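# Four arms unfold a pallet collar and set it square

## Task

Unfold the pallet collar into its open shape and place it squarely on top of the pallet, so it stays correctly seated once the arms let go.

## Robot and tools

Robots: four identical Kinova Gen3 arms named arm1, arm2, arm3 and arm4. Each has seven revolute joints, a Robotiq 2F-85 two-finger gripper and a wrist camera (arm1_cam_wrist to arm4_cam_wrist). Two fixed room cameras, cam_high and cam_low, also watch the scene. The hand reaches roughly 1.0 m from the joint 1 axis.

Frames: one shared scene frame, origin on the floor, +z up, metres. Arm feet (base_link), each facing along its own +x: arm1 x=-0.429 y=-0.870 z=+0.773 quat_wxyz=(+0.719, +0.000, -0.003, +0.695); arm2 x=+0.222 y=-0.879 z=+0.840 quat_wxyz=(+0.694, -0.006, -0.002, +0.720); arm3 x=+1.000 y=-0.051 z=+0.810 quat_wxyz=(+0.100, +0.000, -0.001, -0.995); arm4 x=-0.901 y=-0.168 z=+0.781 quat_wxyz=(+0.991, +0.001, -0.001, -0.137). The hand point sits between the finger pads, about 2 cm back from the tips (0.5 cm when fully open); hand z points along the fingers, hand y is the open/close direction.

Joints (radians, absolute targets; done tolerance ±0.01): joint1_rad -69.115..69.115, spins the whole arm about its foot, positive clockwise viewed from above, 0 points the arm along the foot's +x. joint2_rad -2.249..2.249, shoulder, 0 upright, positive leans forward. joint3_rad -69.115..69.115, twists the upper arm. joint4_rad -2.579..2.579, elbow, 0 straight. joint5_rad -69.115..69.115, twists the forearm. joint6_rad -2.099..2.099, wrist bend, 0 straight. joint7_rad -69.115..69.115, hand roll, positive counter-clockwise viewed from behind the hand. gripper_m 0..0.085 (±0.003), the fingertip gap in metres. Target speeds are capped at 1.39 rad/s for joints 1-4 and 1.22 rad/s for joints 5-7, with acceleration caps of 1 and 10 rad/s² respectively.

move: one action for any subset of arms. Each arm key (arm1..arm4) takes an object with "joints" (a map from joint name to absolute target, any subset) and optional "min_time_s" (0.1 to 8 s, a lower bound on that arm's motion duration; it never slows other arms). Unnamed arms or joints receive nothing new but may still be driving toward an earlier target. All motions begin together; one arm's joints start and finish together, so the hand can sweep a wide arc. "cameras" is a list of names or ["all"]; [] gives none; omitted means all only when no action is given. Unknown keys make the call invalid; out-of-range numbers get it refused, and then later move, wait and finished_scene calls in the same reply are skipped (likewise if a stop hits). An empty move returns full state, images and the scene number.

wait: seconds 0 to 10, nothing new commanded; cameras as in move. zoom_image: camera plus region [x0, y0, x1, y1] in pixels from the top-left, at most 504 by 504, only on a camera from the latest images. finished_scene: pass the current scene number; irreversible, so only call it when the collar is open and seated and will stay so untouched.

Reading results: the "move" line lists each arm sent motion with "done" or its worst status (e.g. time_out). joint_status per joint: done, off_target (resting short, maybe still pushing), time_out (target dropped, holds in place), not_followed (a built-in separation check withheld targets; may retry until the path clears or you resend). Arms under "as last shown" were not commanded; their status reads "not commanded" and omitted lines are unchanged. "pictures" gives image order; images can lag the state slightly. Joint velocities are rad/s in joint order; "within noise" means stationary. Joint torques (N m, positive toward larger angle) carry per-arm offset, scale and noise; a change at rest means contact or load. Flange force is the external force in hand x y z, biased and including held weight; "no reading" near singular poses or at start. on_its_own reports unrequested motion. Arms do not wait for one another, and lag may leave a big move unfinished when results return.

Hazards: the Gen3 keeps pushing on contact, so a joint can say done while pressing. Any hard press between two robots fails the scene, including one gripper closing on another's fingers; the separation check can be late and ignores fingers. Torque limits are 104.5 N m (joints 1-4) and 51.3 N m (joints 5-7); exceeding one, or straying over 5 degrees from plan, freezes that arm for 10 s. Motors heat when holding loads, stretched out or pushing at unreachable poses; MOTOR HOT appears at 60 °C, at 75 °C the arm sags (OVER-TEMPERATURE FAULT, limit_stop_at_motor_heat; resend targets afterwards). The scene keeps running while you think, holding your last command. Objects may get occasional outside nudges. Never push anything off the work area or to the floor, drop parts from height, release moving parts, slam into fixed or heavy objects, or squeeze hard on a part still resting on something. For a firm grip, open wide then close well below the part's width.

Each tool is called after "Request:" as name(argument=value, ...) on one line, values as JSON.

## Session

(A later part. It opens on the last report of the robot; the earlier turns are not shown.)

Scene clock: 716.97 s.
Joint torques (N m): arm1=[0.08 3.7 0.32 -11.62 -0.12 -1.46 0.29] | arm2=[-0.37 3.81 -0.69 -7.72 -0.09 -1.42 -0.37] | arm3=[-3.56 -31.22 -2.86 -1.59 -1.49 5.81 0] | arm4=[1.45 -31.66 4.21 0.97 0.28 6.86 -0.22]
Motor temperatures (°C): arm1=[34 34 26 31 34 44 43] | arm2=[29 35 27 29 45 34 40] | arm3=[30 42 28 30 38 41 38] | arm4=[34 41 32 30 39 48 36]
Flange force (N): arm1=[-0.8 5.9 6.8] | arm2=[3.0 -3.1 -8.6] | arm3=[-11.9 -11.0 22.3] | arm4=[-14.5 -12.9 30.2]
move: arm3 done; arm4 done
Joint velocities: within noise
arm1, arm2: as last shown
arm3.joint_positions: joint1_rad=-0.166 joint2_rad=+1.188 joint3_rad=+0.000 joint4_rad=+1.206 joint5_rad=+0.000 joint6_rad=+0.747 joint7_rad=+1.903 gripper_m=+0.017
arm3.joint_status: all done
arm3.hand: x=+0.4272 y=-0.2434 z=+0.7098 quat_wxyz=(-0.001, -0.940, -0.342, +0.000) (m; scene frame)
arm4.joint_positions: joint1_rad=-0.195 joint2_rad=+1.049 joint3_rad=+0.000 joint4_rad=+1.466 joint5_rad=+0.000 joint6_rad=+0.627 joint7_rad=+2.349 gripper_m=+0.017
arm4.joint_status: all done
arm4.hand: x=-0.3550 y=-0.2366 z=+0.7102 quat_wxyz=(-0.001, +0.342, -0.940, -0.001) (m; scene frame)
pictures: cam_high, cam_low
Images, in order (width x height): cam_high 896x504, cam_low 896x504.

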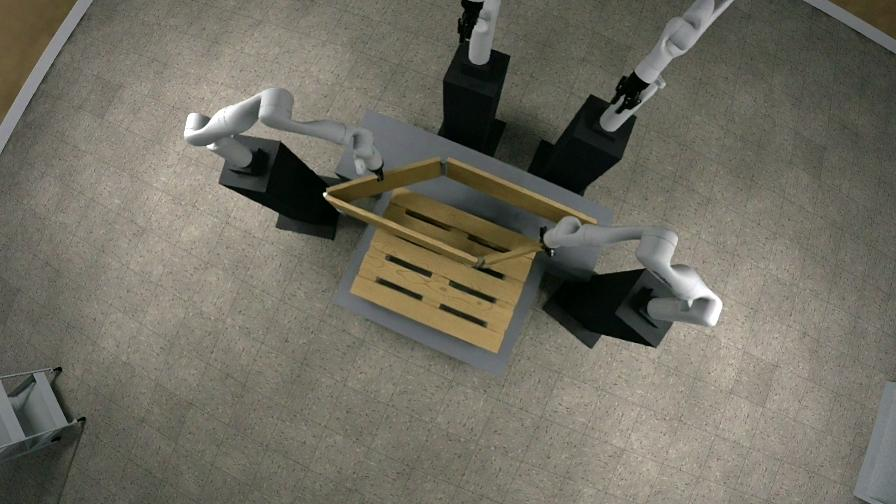

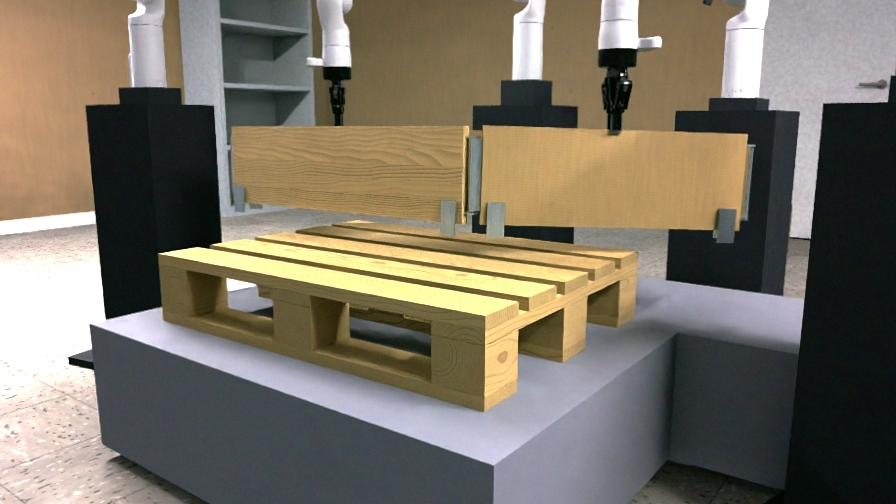

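Request:
move(arm3={"joints": {"joint1_rad": -0.0660, "joint2_rad": 1.1726, "joint3_rad": 0, "joint4_rad": 1.2508, "joint5_rad": 0, "joint6_rad": 0.7181, "joint7_rad": 2.2120}, "min_time_s": 1.5}, arm4={"joints": {"joint1_rad": -0.3044, "joint2_rad": 1.0287, "joint3_rad": 0, "joint4_rad": 1.5267, "joint5_rad": 0, "joint6_rad": 0.5861, "joint7_rad": 2.4486}, "min_time_s": 1.5}, cameras=[])

Request:
move(arm3={"joints": {"joint1_rad": 0.0357, "joint2_rad": 1.1674, "joint3_rad": 0, "joint4_rad": 1.2661, "joint5_rad": 0, "joint6_rad": 0.7081, "joint7_rad": 2.5231}, "min_time_s": 1.5}, arm4={"joints": {"joint1_rad": -0.4188, "joint2_rad": 1.0180, "joint3_rad": 0, "joint4_rad": 1.5602, "joint5_rad": 0, "joint6_rad": 0.5634, "joint7_rad": 2.5438}, "min_time_s": 1.5}, cameras=["cam_low", "arm3_cam_wrist", "arm4_cam_wrist"])

Scene clock: 727.87 s.
Joint torques (N m): arm1=[0.03 3.67 0.26 -11.56 -0.1 -1.38 0.25] | arm2=[-0.32 3.78 -0.73 -7.78 -0.09 -1.37 -0.38] | arm3=[-2.24 -30.98 -1.7 -1.42 -1 5.67 -0.04] | arm4=[0.31 -31 3.1 1.22 -0.01 6.6 -0.25]
Motor temperatures (°C): arm1=[34 34 26 31 34 44 43] | arm2=[29 35 26 30 45 34 40] | arm3=[30 42 28 30 38 41 38] | arm4=[34 42 32 30 39 48 36]
Flange force (N): arm1=[-1.2 5.9 7.0] | arm2=[3.2 -3.2 -8.1] | arm3=[-9.0 -12.2 22.5] | arm4=[-10.9 -14.9 30.2]
move: arm3 done; arm4 done
Joint velocities: within noise
arm1, arm2: as last shown
arm3.joint_positions: joint1_rad=-0.066 joint2_rad=+1.173 joint3_rad=+0.000 joint4_rad=+1.251 joint5_rad=+0.000 joint6_rad=+0.718 joint7_rad=+2.212 gripper_m=+0.017
arm3.joint_status: all done
arm3.hand: x=+0.4198 y=-0.1832 z=+0.7097 quat_wxyz=(-0.001, -0.899, -0.438, +0.000) (m; scene frame)
arm4.joint_positions: joint1_rad=-0.304 joint2_rad=+1.029 joint3_rad=+0.000 joint4_rad=+1.527 joint5_rad=+0.000 joint6_rad=+0.586 joint7_rad=+2.449 gripper_m=+0.017
arm4.joint_status: all done
arm4.hand: x=-0.3655 y=-0.1769 z=+0.7103 quat_wxyz=(-0.001, +0.438, -0.899, +0.000) (m; scene frame)
pictures: none
No camera images: "cameras" was empty.

Scene clock: 729.70 s.
Joint torques (N m): arm1=[0.06 3.67 0.25 -11.65 -0.1 -1.42 0.27] | arm2=[-0.41 3.86 -0.65 -7.81 -0.08 -1.37 -0.36] | arm3=[-1.91 -27.71 -1.46 3.47 -0.89 8.37 -0.03] | arm4=[-1.38 -27.46 1.04 6.69 -0.5 9.35 -0.11]
Motor temperatures (°C): arm1=[34 34 26 31 34 44 43] | arm2=[29 35 26 30 45 34 40] | arm3=[30 42 28 30 38 41 38] | arm4=[34 42 32 30 39 48 36]
Flange force (N): arm1=[-1.1 5.8 7.1] | arm2=[2.7 -2.8 -8.3] | arm3=[-10.2 -21.5 22.9] | arm4=[-11.6 -25.1 30.5]
move: arm3 done; arm4 done
Joint velocities: within noise
arm1, arm2: as last shown
arm3.joint_positions: joint1_rad=+0.036 joint2_rad=+1.167 joint3_rad=+0.000 joint4_rad=+1.266 joint5_rad=+0.000 joint6_rad=+0.708 joint7_rad=+2.523 gripper_m=+0.017
arm3.joint_status: all done
arm3.hand: x=+0.4127 y=-0.1230 z=+0.7096 quat_wxyz=(-0.001, -0.848, -0.530, +0.000) (m; scene frame)
arm4.joint_positions: joint1_rad=-0.419 joint2_rad=+1.018 joint3_rad=+0.000 joint4_rad=+1.560 joint5_rad=+0.000 joint6_rad=+0.563 joint7_rad=+2.544 gripper_m=+0.017
arm4.joint_status: all done
arm4.hand: x=-0.3762 y=-0.1170 z=+0.7103 quat_wxyz=(-0.001, +0.530, -0.848, +0.000) (m; scene frame)
pictures: arm3_cam_wrist, arm4_cam_wrist, cam_low
Images, in order (width x height): arm3_cam_wrist 896x504, arm4_cam_wrist 896x504, cam_low 896x504.

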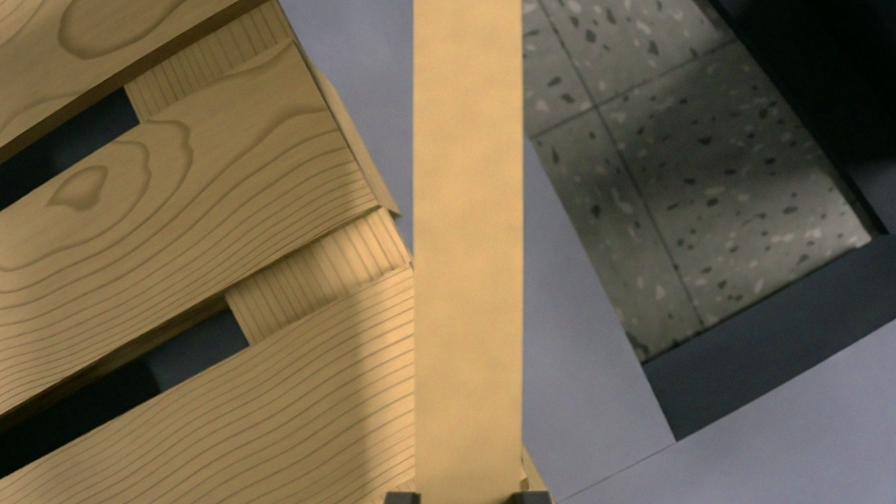

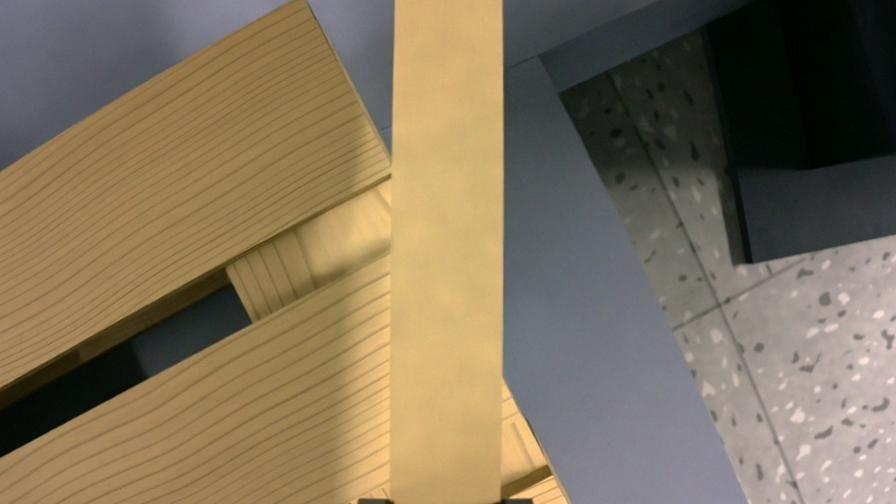

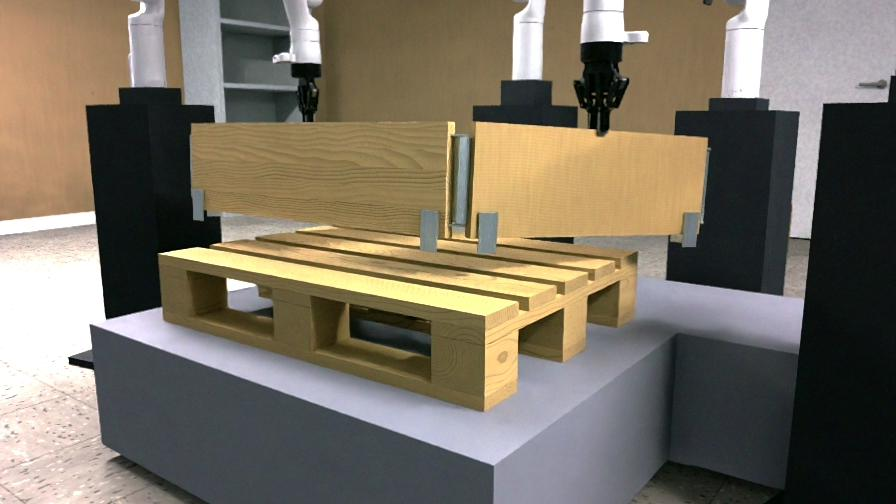

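Request:
move(arm3={"joints": {"joint1_rad": 0.1389, "joint2_rad": 1.1746, "joint3_rad": 0, "joint4_rad": 1.2453, "joint5_rad": 0, "joint6_rad": 0.7217, "joint7_rad": 2.8358}, "min_time_s": 1.5}, arm4={"joints": {"joint1_rad": -0.5329, "joint2_rad": 1.0179, "joint3_rad": 0, "joint4_rad": 1.5604, "joint5_rad": 0, "joint6_rad": 0.5634, "joint7_rad": 2.6390}, "min_time_s": 1.5}, cameras=["cam_high", "cam_low"])

Scene clock: 739.87 s.
Joint torques (N m): arm1=[0.1 3.56 0.27 -11.54 -0.17 -1.41 0.25] | arm2=[-0.38 3.79 -0.68 -7.87 -0.11 -1.4 -0.35] | arm3=[-0.34 -28.87 0.03 1.96 -0.35 7.71 0.05] | arm4=[-2.9 -28.31 -0.42 5.04 -0.82 8.43 -0.06]
Motor temperatures (°C): arm1=[34 34 26 31 34 44 43] | arm2=[29 35 26 30 45 34 40] | arm3=[30 41 28 30 38 41 38] | arm4=[34 42 32 30 39 48 36]
Flange force (N): arm1=[-1.6 6.0 7.0] | arm2=[2.9 -2.9 -8.1] | arm3=[-5.0 -20.3 23.0] | arm4=[-5.4 -24.7 30.1]
move: arm3 done; arm4 done
Joint velocities: within noise
arm1, arm2: as last shown
arm3.joint_positions: joint1_rad=+0.139 joint2_rad=+1.175 joint3_rad=+0.000 joint4_rad=+1.245 joint5_rad=+0.000 joint6_rad=+0.722 joint7_rad=+2.836 gripper_m=+0.017
arm3.joint_status: all done
arm3.hand: x=+0.4040 y=-0.0624 z=+0.7095 quat_wxyz=(-0.001, -0.788, -0.616, +0.000) (m; scene frame)
arm4.joint_positions: joint1_rad=-0.533 joint2_rad=+1.018 joint3_rad=+0.000 joint4_rad=+1.560 joint5_rad=+0.000 joint6_rad=+0.563 joint7_rad=+2.639 gripper_m=+0.017
arm4.joint_status: all done
arm4.hand: x=-0.3854 y=-0.0576 z=+0.7105 quat_wxyz=(-0.001, +0.615, -0.788, +0.000) (m; scene frame)
pictures: cam_high, cam_low
Images, in order (width x height): cam_high 896x504, cam_low 896x504.

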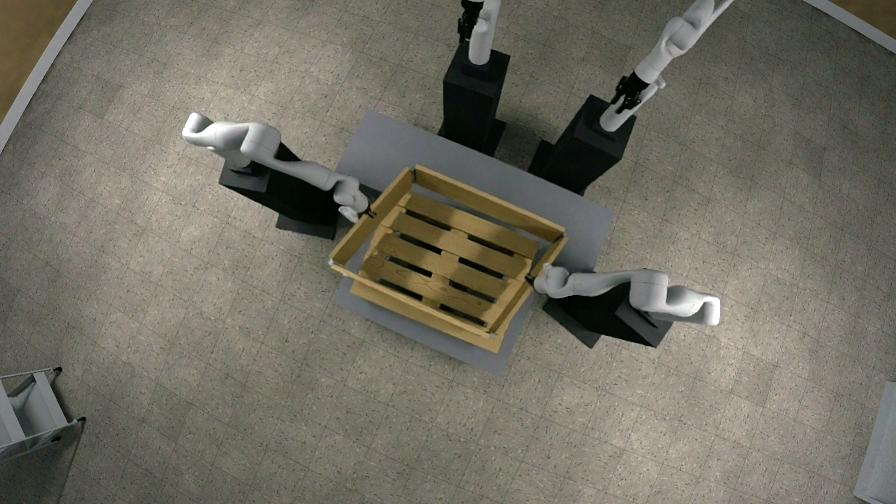

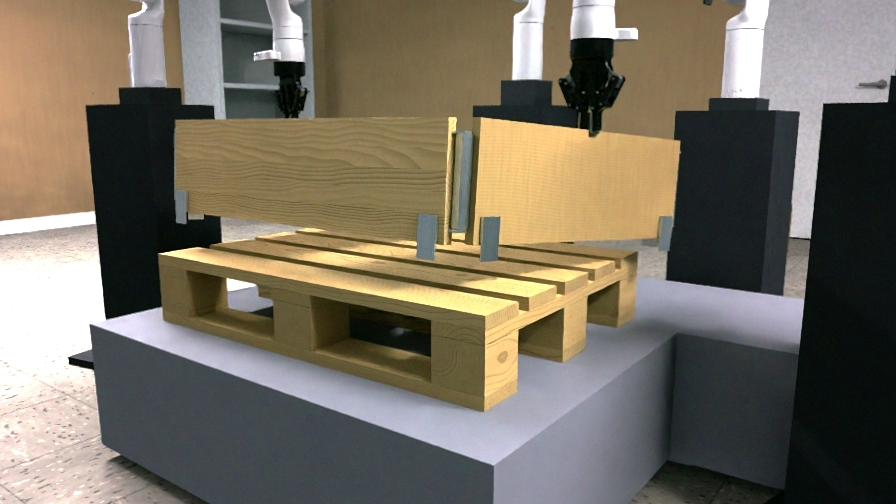

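Request:
zoom_image(camera="cam_low", region=[400, 100, 540, 280])

Request:
zoom_image(camera="cam_high", region=[310, 140, 590, 370])

Scaled by 2.800 from the camera's 896x504 image, which has a finer 1280x720 frame.

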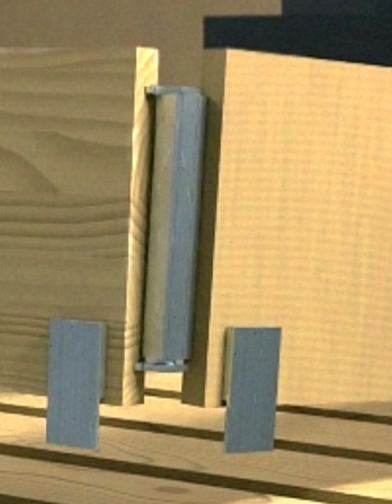

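Scaled by 1.800 from the camera's 896x504 image, which has a finer 1280x720 frame.

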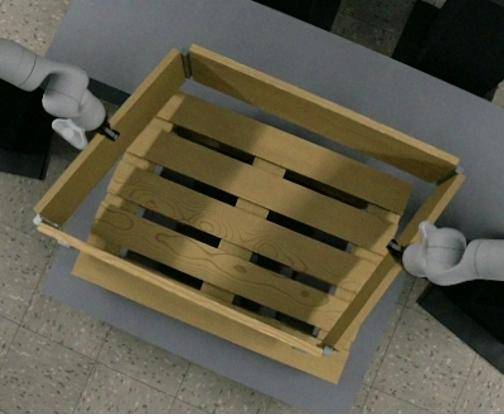

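Request:
zoom_image(camera="cam_low", region=[392, 0, 896, 284])

Request:
zoom_image(camera="cam_low", region=[0, 0, 504, 284])

Scaled by 1.000.

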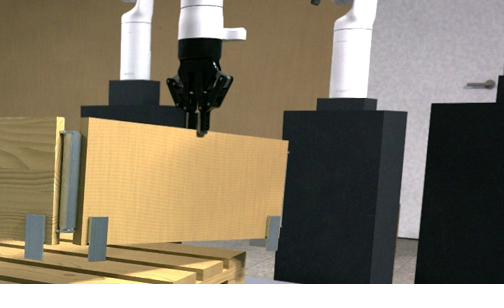

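Scaled by 1.000.

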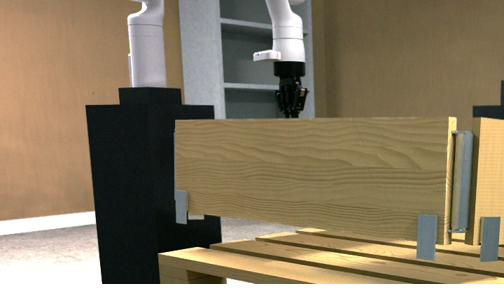

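Request:
zoom_image(camera="cam_low", region=[160, 105, 260, 235])

Request:
zoom_image(camera="cam_low", region=[600, 120, 700, 250])

Scaled by 3.877 from the camera's 896x504 image, which has a finer 1280x720 frame.

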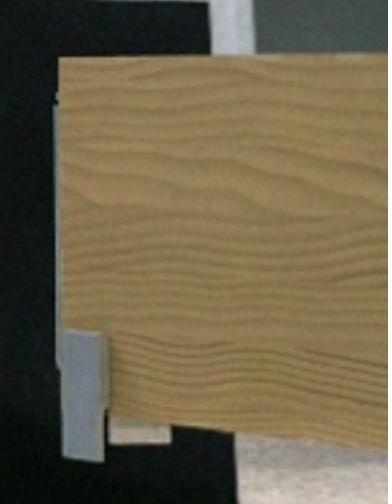

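Scaled by 3.877 from the camera's 896x504 image, which has a finer 1280x720 frame.

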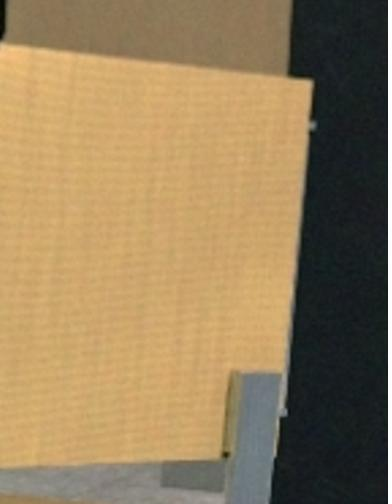

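Request:
zoom_image(camera="cam_low", region=[440, 230, 660, 420])

Request:
zoom_image(camera="cam_low", region=[140, 200, 360, 390])

Scaled by 2.291 from the camera's 896x504 image, which has a finer 1280x720 frame.

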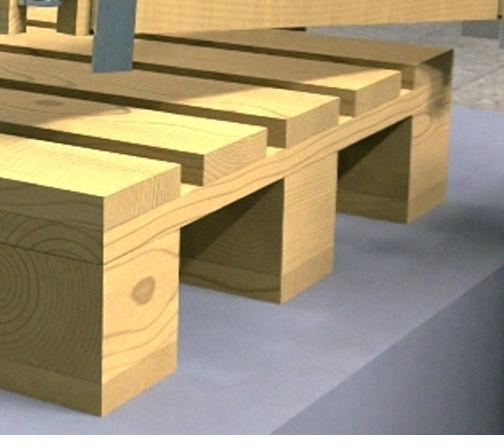

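Scaled by 2.291 from the camera's 896x504 image, which has a finer 1280x720 frame.

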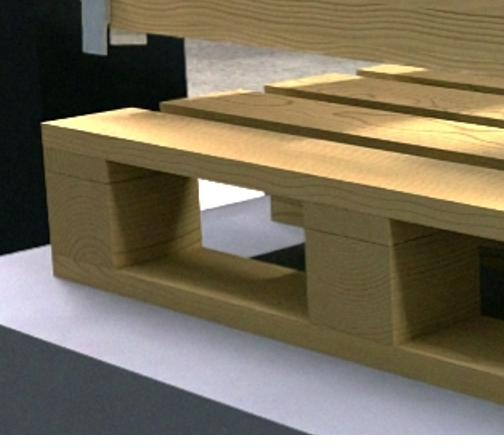

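Request:
wait(seconds=0.1, cameras=["cam_low"])

Request:
zoom_image(camera="cam_low", region=[400, 100, 540, 280])

Request:
zoom_image(camera="cam_low", region=[600, 120, 700, 260])

Scene clock: 774.33 s.
Joint torques (N m): arm1=[0.06 3.65 0.32 -11.52 -0.2 -1.38 0.26] | arm2=[-0.38 3.85 -0.68 -7.82 -0.09 -1.46 -0.37] | arm3=[-0.34 -28.88 0.05 2.05 -0.34 7.73 -0.05] | arm4=[-2.9 -28.27 -0.61 5.13 -0.94 8.48 -0.14]
Motor temperatures (°C): arm1=[34 33 26 31 34 44 43] | arm2=[29 34 26 30 44 34 40] | arm3=[30 42 28 30 38 41 38] | arm4=[34 41 32 30 39 49 36]
Flange force (N): arm1=[-1.3 6.0 6.9] | arm2=[2.9 -2.7 -8.5] | arm3=[-5.0 -20.7 23.1] | arm4=[-5.3 -25.0 30.1]
Joint velocities: within noise
arm1.joint_positions: joint1_rad=+0.300 joint2_rad=-0.900 joint3_rad=+0.000 joint4_rad=+2.500 joint5_rad=+0.000 joint6_rad=+1.100 joint7_rad=+0.800 gripper_m=+0.045
arm1.joint_status: not commanded
arm1.hand: x=-0.3684 y=-0.7679 z=+1.0297 quat_wxyz=(-0.120, +0.225, -0.949, -0.186) (m; scene frame)
arm2.joint_positions: joint1_rad=-0.011 joint2_rad=-0.746 joint3_rad=+0.000 joint4_rad=+2.423 joint5_rad=-0.002 joint6_rad=+1.054 joint7_rad=+3.001 gripper_m=+0.045
arm2.joint_status: not commanded
arm2.hand: x=+0.2364 y=-0.7257 z=+1.1140 quat_wxyz=(-0.201, +0.979, -0.045, -0.014) (m; scene frame)
arm3.joint_positions: joint1_rad=+0.139 joint2_rad=+1.175 joint3_rad=+0.000 joint4_rad=+1.245 joint5_rad=+0.000 joint6_rad=+0.722 joint7_rad=+2.836 gripper_m=+0.017
arm3.joint_status: all done
arm3.hand: x=+0.4039 y=-0.0624 z=+0.7095 quat_wxyz=(-0.001, -0.788, -0.616, +0.000) (m; scene frame)
arm4.joint_positions: joint1_rad=-0.533 joint2_rad=+1.018 joint3_rad=+0.000 joint4_rad=+1.560 joint5_rad=+0.000 joint6_rad=+0.563 joint7_rad=+2.639 gripper_m=+0.017
arm4.joint_status: all done
arm4.hand: x=-0.3855 y=-0.0577 z=+0.7105 quat_wxyz=(-0.001, +0.615, -0.788, +0.000) (m; scene frame)
wait: 0.10 s; at rest from the start
pictures: cam_low
Images, in order (width x height): cam_low 896x504.

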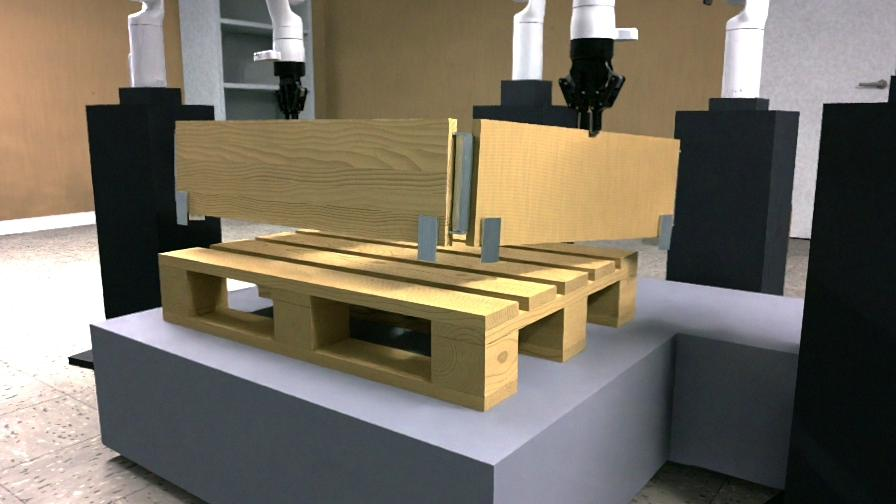

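Scaled by 2.800 from the camera's 896x504 image, which has a finer 1280x720 frame.

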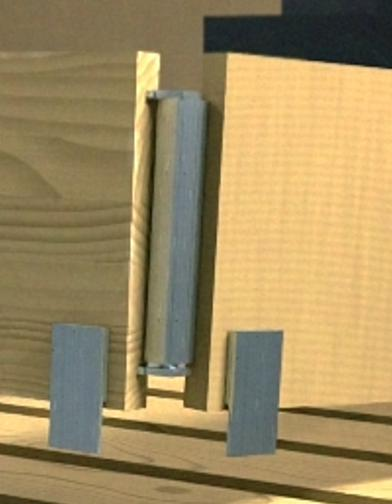

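Scaled by 3.600 from the camera's 896x504 image, which has a finer 1280x720 frame.

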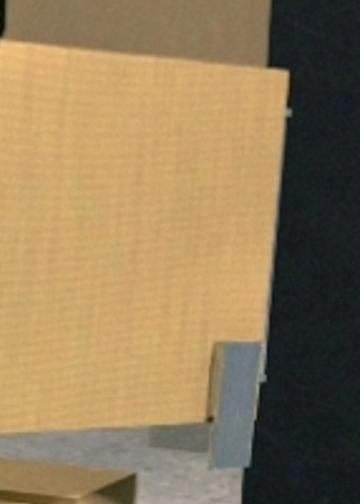

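Request:
move(arm3={"joints": {"joint1_rad": 0.2363, "joint2_rad": 1.1946, "joint3_rad": 0, "joint4_rad": 1.1884, "joint5_rad": 0, "joint6_rad": 0.7586, "joint7_rad": 3.1775}, "min_time_s": 1.8}, arm4={"joints": {"joint1_rad": -0.6410, "joint2_rad": 1.0277, "joint3_rad": 0, "joint4_rad": 1.5303, "joint5_rad": 0, "joint6_rad": 0.5836, "joint7_rad": 2.7753}, "min_time_s": 1.8}, cameras=["all"])

Scene clock: 793.57 s.
Joint torques (N m): arm1=[0.07 3.69 0.3 -11.56 -0.17 -1.41 0.23] | arm2=[-0.31 3.73 -0.71 -7.8 -0.06 -1.45 -0.38] | arm3=[0.73 -32.9 1.2 -3.17 0.11 5.17 -0.01] | arm4=[-3.1 -31.16 -0.53 -0.07 -0.91 5.85 -0.12]
Motor temperatures (°C): arm1=[34 33 26 31 34 44 43] | arm2=[29 34 26 30 44 34 40] | arm3=[30 42 28 30 38 41 38] | arm4=[34 41 32 30 39 49 36]
Flange force (N): arm1=[-1.2 5.7 6.8] | arm2=[3.1 -3.2 -8.3] | arm3=[-0.3 -12.5 23.4] | arm4=[1.2 -16.9 28.9]
move: arm3 done; arm4 done
Joint velocities: within noise
arm1, arm2: as last shown
arm3.joint_positions: joint1_rad=+0.236 joint2_rad=+1.195 joint3_rad=+0.000 joint4_rad=+1.188 joint5_rad=+0.000 joint6_rad=+0.759 joint7_rad=+3.178 gripper_m=+0.017
arm3.joint_status: all done
arm3.hand: x=+0.3939 y=-0.0039 z=+0.7094 quat_wxyz=(-0.001, -0.707, -0.707, +0.001) (m; scene frame)
arm4.joint_positions: joint1_rad=-0.641 joint2_rad=+1.028 joint3_rad=+0.000 joint4_rad=+1.530 joint5_rad=+0.000 joint6_rad=+0.584 joint7_rad=+2.775 gripper_m=+0.017
arm4.joint_status: all done
arm4.hand: x=-0.3933 y=+0.0000 z=+0.7105 quat_wxyz=(-0.001, +0.707, -0.707, +0.000) (m; scene frame)
pictures: arm1_cam_wrist, arm2_cam_wrist, arm3_cam_wrist, arm4_cam_wrist, cam_high, cam_low
Images, in order (width x height): arm1_cam_wrist 896x504, arm2_cam_wrist 896x504, arm3_cam_wrist 896x504, arm4_cam_wrist 896x504, cam_high 896x504, cam_low 896x504.

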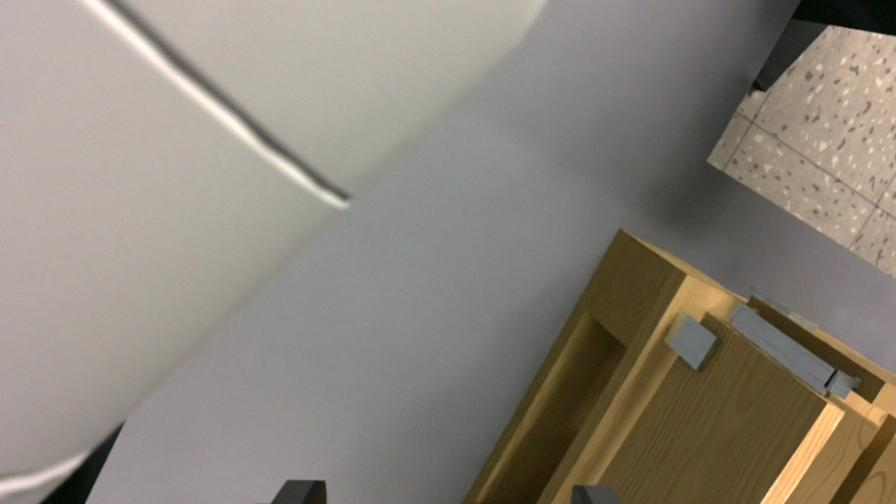

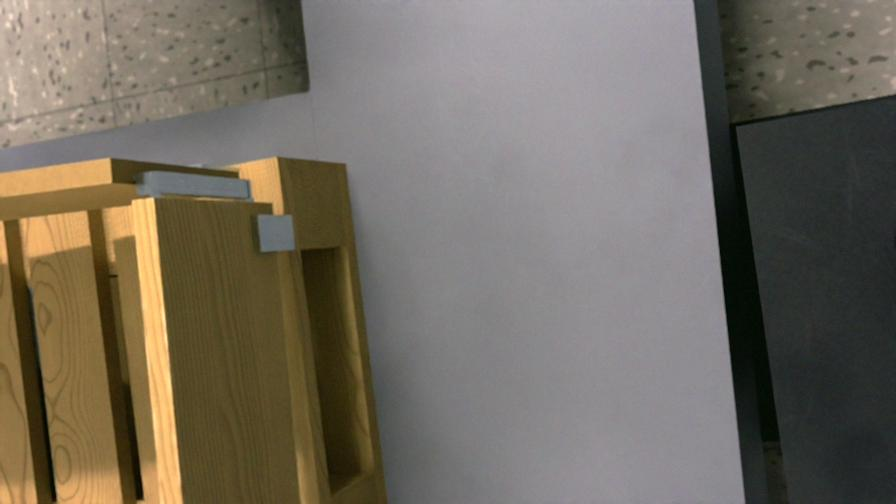

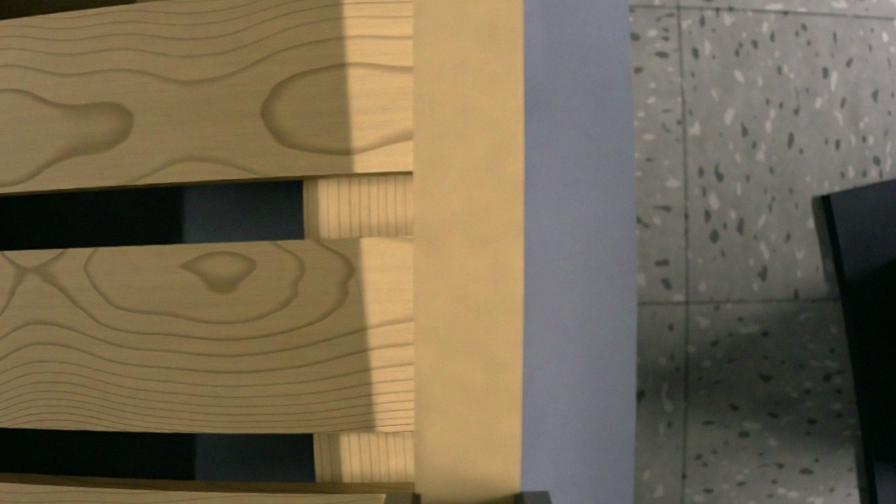

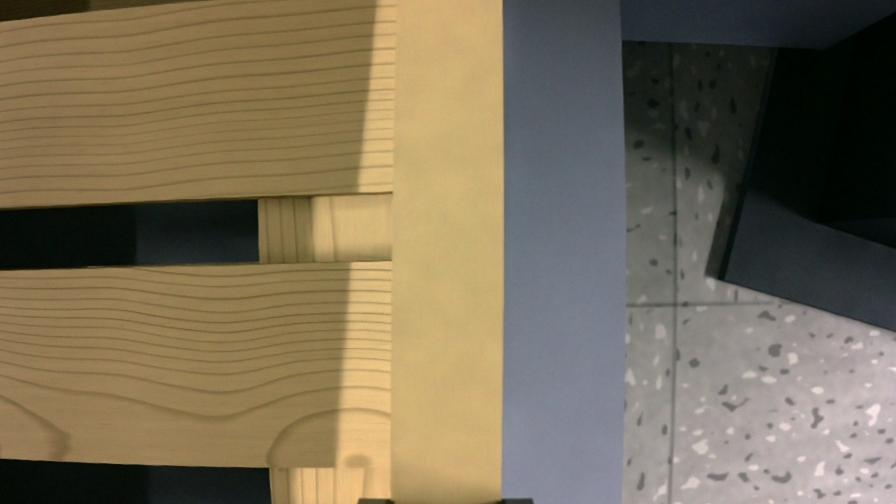

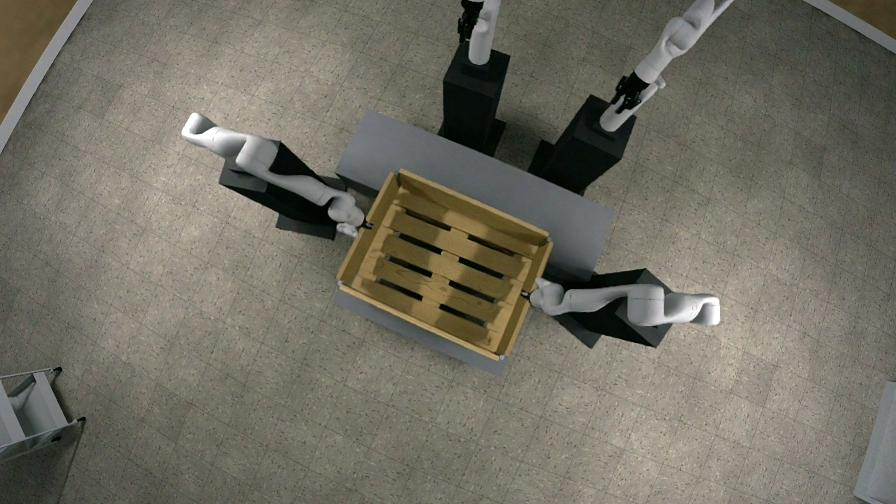

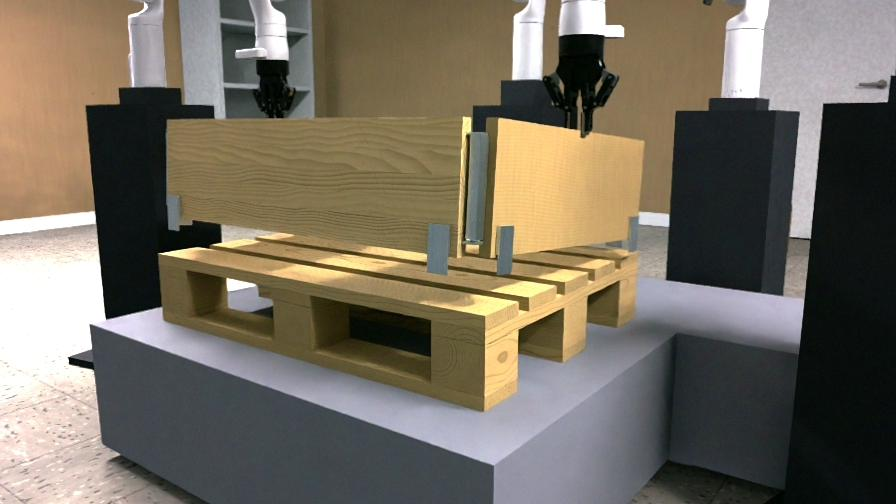

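Request:
zoom_image(camera="cam_high", region=[330, 160, 440, 300])

Request:
zoom_image(camera="cam_high", region=[470, 220, 580, 370])

Request:
zoom_image(camera="cam_low", region=[420, 100, 660, 290])

Scaled by 3.600 from the camera's 896x504 image, which has a finer 1280x720 frame.

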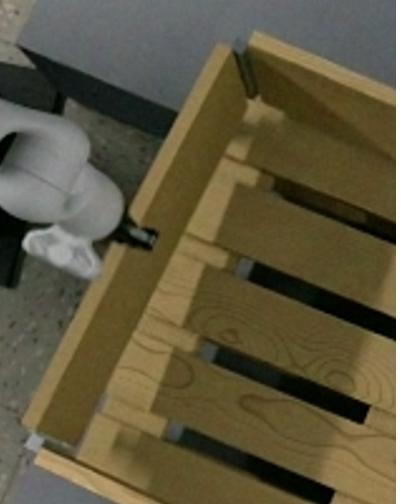

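Scaled by 3.360 from the camera's 896x504 image, which has a finer 1280x720 frame.

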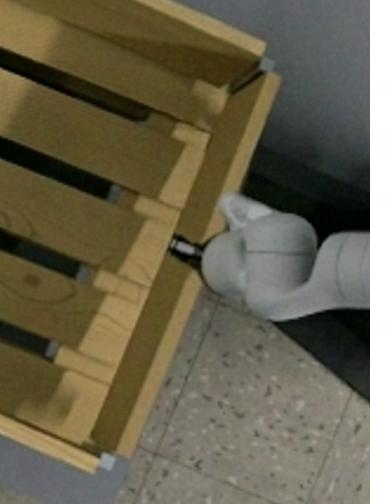

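Scaled by 2.100 from the camera's 896x504 image, which has a finer 1280x720 frame.

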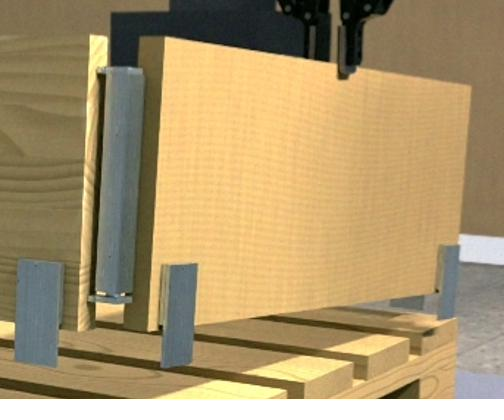

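Request:
zoom_image(camera="arm1_cam_wrist", region=[560, 200, 896, 389])

Request:
zoom_image(camera="arm2_cam_wrist", region=[60, 120, 396, 309])

Scaled by 1.500 from the camera's 896x504 image, which has a finer 1280x720 frame.

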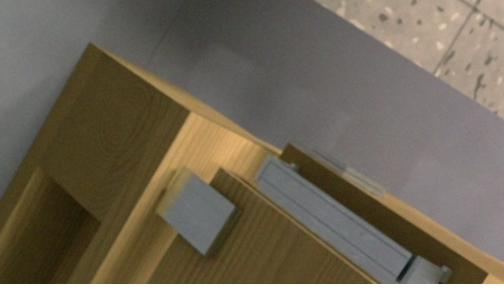

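Scaled by 1.500 from the camera's 896x504 image, which has a finer 1280x720 frame.

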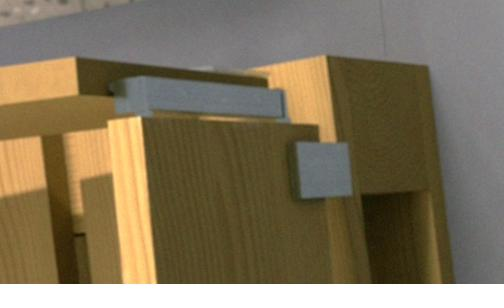

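Request:
move(arm1={"joints": {"joint1_rad": 0.0652, "joint2_rad": 0.7477, "joint3_rad": 0, "joint4_rad": 0.8417, "joint5_rad": 0, "joint6_rad": 1.5522, "joint7_rad": 0.0991}, "min_time_s": 3}, arm2={"joints": {"joint1_rad": 0.1976, "joint2_rad": 0.8145, "joint3_rad": 0, "joint4_rad": 0.9259, "joint5_rad": 0, "joint6_rad": 1.4012, "joint7_rad": 3.3024}, "min_time_s": 3}, cameras=["arm1_cam_wrist", "arm2_cam_wrist"])

Request:
zoom_image(camera="arm1_cam_wrist", region=[300, 100, 636, 289])

Request:
zoom_image(camera="arm2_cam_wrist", region=[300, 100, 636, 289])

Scene clock: 841.83 s.
Joint torques (N m): arm1=[0.16 -24.16 0.9 -10.36 -0.2 -0.14 0.28] | arm2=[0.02 -22.82 0.08 -6.64 -0.06 -0.36 -0.41] | arm3=[0.69 -32.84 1.24 -3.06 0.12 5.19 0.02] | arm4=[-3.12 -31.18 -0.6 -0.02 -0.94 5.86 -0.1]
Motor temperatures (°C): arm1=[34 32 26 31 34 44 43] | arm2=[29 33 26 30 44 34 40] | arm3=[30 42 28 30 38 41 38] | arm4=[34 41 32 30 39 49 36]
Flange force (N): arm1=[1.1 -3.1 4.1] | arm2=[3.4 -11.0 -6.7] | arm3=[-0.2 -12.9 23.3] | arm4=[1.1 -17.1 29.0]
move: arm1 done; arm2 done
Joint velocities: within noise
arm1.joint_positions: joint1_rad=+0.065 joint2_rad=+0.748 joint3_rad=+0.000 joint4_rad=+0.842 joint5_rad=+0.000 joint6_rad=+1.552 joint7_rad=+0.099 gripper_m=+0.045
arm1.joint_status: all done
arm1.hand: x=-0.3459 y=-0.2760 z=+1.0520 quat_wxyz=(-0.002, +0.000, -1.000, -0.002) (m; scene frame)
arm2.joint_positions: joint1_rad=+0.198 joint2_rad=+0.814 joint3_rad=+0.000 joint4_rad=+0.926 joint5_rad=+0.000 joint6_rad=+1.401 joint7_rad=+3.302 gripper_m=+0.045
arm2.joint_status: all done
arm2.hand: x=+0.3434 y=-0.2743 z=+1.0471 quat_wxyz=(+0.003, +1.000, +0.000, +0.006) (m; scene frame)
arm3, arm4: as last shown
pictures: arm1_cam_wrist, arm2_cam_wrist
Images, in order (width x height): arm1_cam_wrist 896x504, arm2_cam_wrist 896x504.

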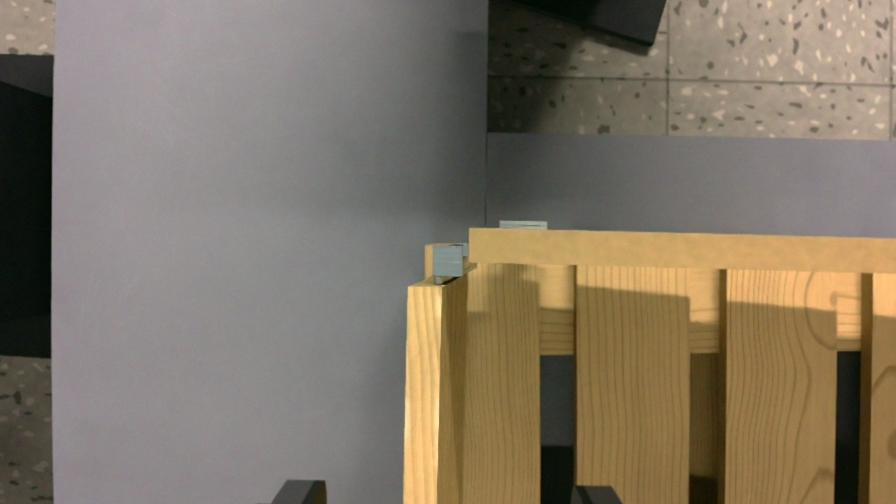

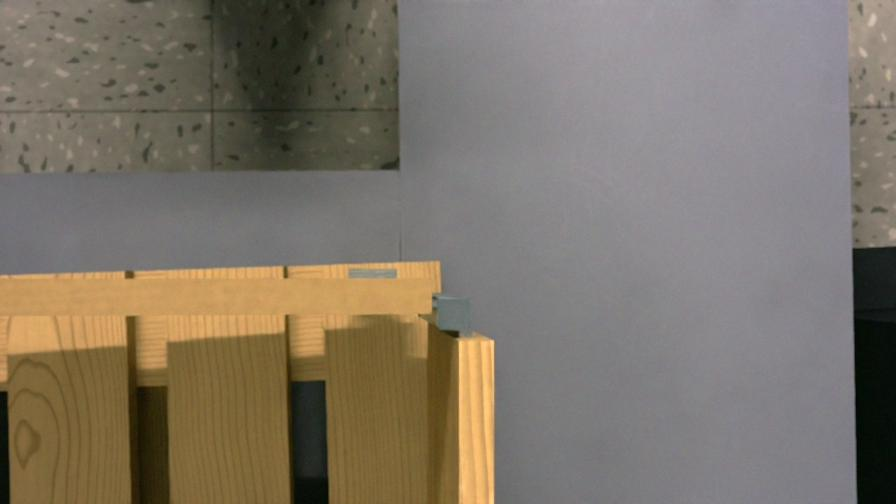

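Scaled by 1.500 from the camera's 896x504 image, which has a finer 1280x720 frame.

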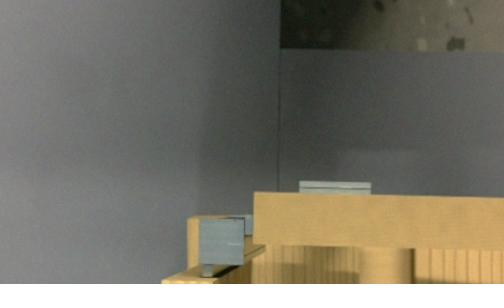

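Scaled by 1.500 from the camera's 896x504 image, which has a finer 1280x720 frame.

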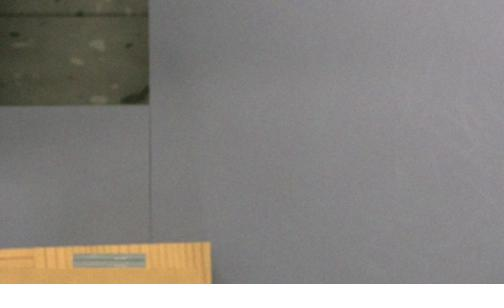

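Request:
wait(seconds=0.1, cameras=["cam_low"])

Request:
zoom_image(camera="cam_low", region=[420, 100, 660, 290])

Scene clock: 875.80 s.
Joint torques (N m): arm1=[0.2 -24.14 0.9 -10.28 -0.18 -0.15 0.27] | arm2=[-0.06 -22.88 0.11 -6.54 -0.07 -0.3 -0.42] | arm3=[0.71 -32.84 1.24 -3.07 0.18 5.19 0] | arm4=[-3.13 -31.16 -0.62 -0.04 -0.96 5.84 -0.12]
Motor temperatures (°C): arm1=[34 33 25 31 34 44 43] | arm2=[29 34 26 30 44 34 40] | arm3=[30 41 28 30 38 41 38] | arm4=[34 41 32 30 39 49 36]
Flange force (N): arm1=[1.1 -2.7 3.8] | arm2=[3.6 -11.6 -6.7] | arm3=[-0.3 -12.8 23.3] | arm4=[1.2 -17.1 28.9]
Joint velocities: within noise
arm1.joint_positions: joint1_rad=+0.065 joint2_rad=+0.748 joint3_rad=+0.000 joint4_rad=+0.842 joint5_rad=+0.000 joint6_rad=+1.552 joint7_rad=+0.099 gripper_m=+0.045
arm1.joint_status: all done
arm1.hand: x=-0.3459 y=-0.2760 z=+1.0520 quat_wxyz=(-0.002, +0.000, -1.000, -0.002) (m; scene frame)
arm2.joint_positions: joint1_rad=+0.198 joint2_rad=+0.814 joint3_rad=+0.000 joint4_rad=+0.926 joint5_rad=+0.000 joint6_rad=+1.401 joint7_rad=+3.302 gripper_m=+0.045
arm2.joint_status: all done
arm2.hand: x=+0.3434 y=-0.2743 z=+1.0471 quat_wxyz=(+0.003, +1.000, +0.000, +0.006) (m; scene frame)
arm3.joint_positions: joint1_rad=+0.236 joint2_rad=+1.195 joint3_rad=+0.000 joint4_rad=+1.188 joint5_rad=+0.000 joint6_rad=+0.759 joint7_rad=+3.178 gripper_m=+0.017
arm3.joint_status: not commanded
arm3.hand: x=+0.3939 y=-0.0039 z=+0.7094 quat_wxyz=(-0.001, -0.707, -0.707, +0.001) (m; scene frame)
arm4.joint_positions: joint1_rad=-0.641 joint2_rad=+1.028 joint3_rad=+0.000 joint4_rad=+1.530 joint5_rad=+0.000 joint6_rad=+0.584 joint7_rad=+2.775 gripper_m=+0.017
arm4.joint_status: not commanded
arm4.hand: x=-0.3933 y=+0.0000 z=+0.7105 quat_wxyz=(-0.001, +0.707, -0.707, +0.000) (m; scene frame)
wait: 0.10 s; at rest from the start
pictures: cam_low
Images, in order (width x height): cam_low 896x504.

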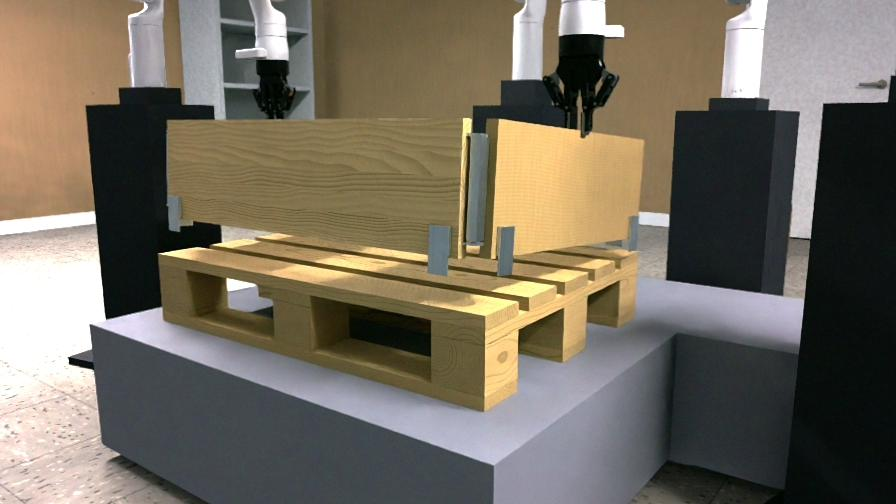

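Scaled by 2.100 from the camera's 896x504 image, which has a finer 1280x720 frame.

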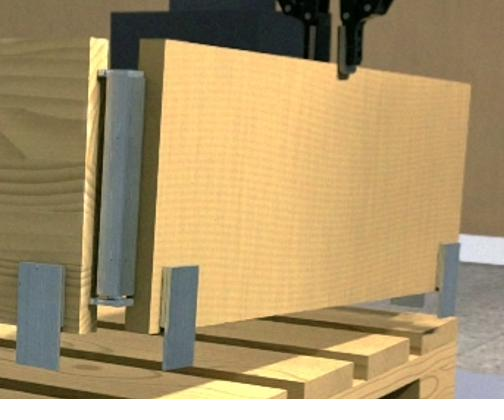

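Request:
wait(seconds=0.1, cameras=["arm1_cam_wrist", "arm2_cam_wrist", "cam_low"])

Scene clock: 882.30 s.
Joint torques (N m): arm1=[0.18 -24.16 0.94 -10.31 -0.23 -0.21 0.31] | arm2=[-0.08 -22.77 0.11 -6.6 -0.11 -0.29 -0.38] | arm3=[0.72 -32.88 1.27 -3.07 0.14 5.16 0.04] | arm4=[-3.14 -31.18 -0.62 -0.06 -0.93 5.84 -0.13]
Motor temperatures (°C): arm1=[34 33 25 31 34 44 43] | arm2=[29 34 26 30 44 34 40] | arm3=[30 41 28 30 38 41 38] | arm4=[34 41 32 30 39 49 36]
Flange force (N): arm1=[1.1 -2.6 3.7] | arm2=[3.4 -10.9 -6.6] | arm3=[-0.3 -13.0 23.4] | arm4=[1.2 -17.0 29.0]
Joint velocities: within noise
arm1.joint_positions: joint1_rad=+0.065 joint2_rad=+0.748 joint3_rad=+0.000 joint4_rad=+0.842 joint5_rad=+0.000 joint6_rad=+1.552 joint7_rad=+0.099 gripper_m=+0.045
arm1.joint_status: all done
arm1.hand: x=-0.3459 y=-0.2760 z=+1.0520 quat_wxyz=(-0.002, +0.000, -1.000, -0.002) (m; scene frame)
arm2.joint_positions: joint1_rad=+0.198 joint2_rad=+0.814 joint3_rad=+0.000 joint4_rad=+0.926 joint5_rad=+0.000 joint6_rad=+1.401 joint7_rad=+3.302 gripper_m=+0.045
arm2.joint_status: all done
arm2.hand: x=+0.3434 y=-0.2743 z=+1.0471 quat_wxyz=(+0.003, +1.000, +0.000, +0.006) (m; scene frame)
arm3.joint_positions: joint1_rad=+0.236 joint2_rad=+1.195 joint3_rad=+0.000 joint4_rad=+1.188 joint5_rad=+0.000 joint6_rad=+0.759 joint7_rad=+3.178 gripper_m=+0.017
arm3.joint_status: not commanded
arm3.hand: x=+0.3939 y=-0.0039 z=+0.7094 quat_wxyz=(-0.001, -0.707, -0.707, +0.001) (m; scene frame)
arm4.joint_positions: joint1_rad=-0.641 joint2_rad=+1.028 joint3_rad=+0.000 joint4_rad=+1.530 joint5_rad=+0.000 joint6_rad=+0.584 joint7_rad=+2.775 gripper_m=+0.017
arm4.joint_status: not commanded
arm4.hand: x=-0.3933 y=+0.0000 z=+0.7105 quat_wxyz=(-0.001, +0.707, -0.707, +0.000) (m; scene frame)
wait: 0.10 s; at rest from the start
pictures: arm1_cam_wrist, arm2_cam_wrist, cam_low
Images, in order (width x height): arm1_cam_wrist 896x504, arm2_cam_wrist 896x504, cam_low 896x504.

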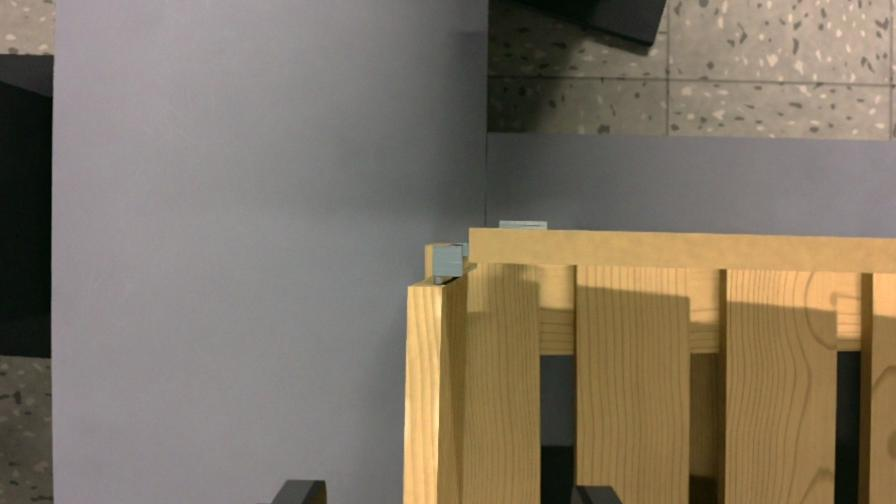

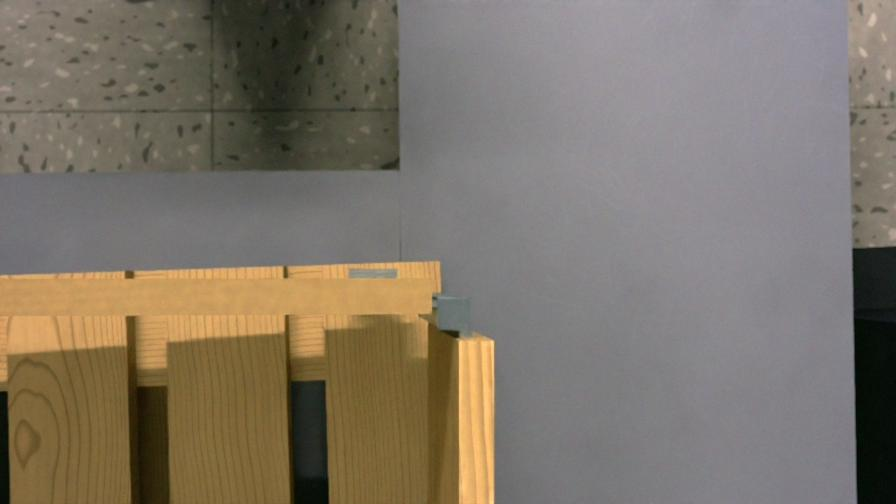

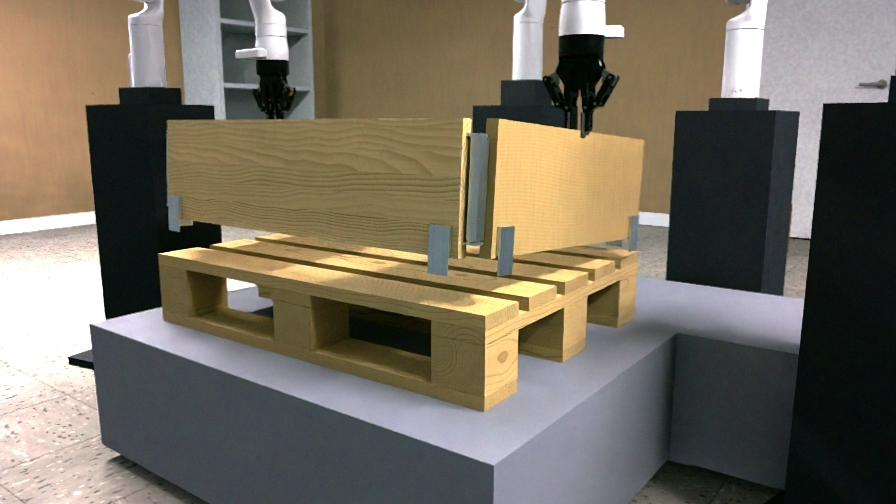

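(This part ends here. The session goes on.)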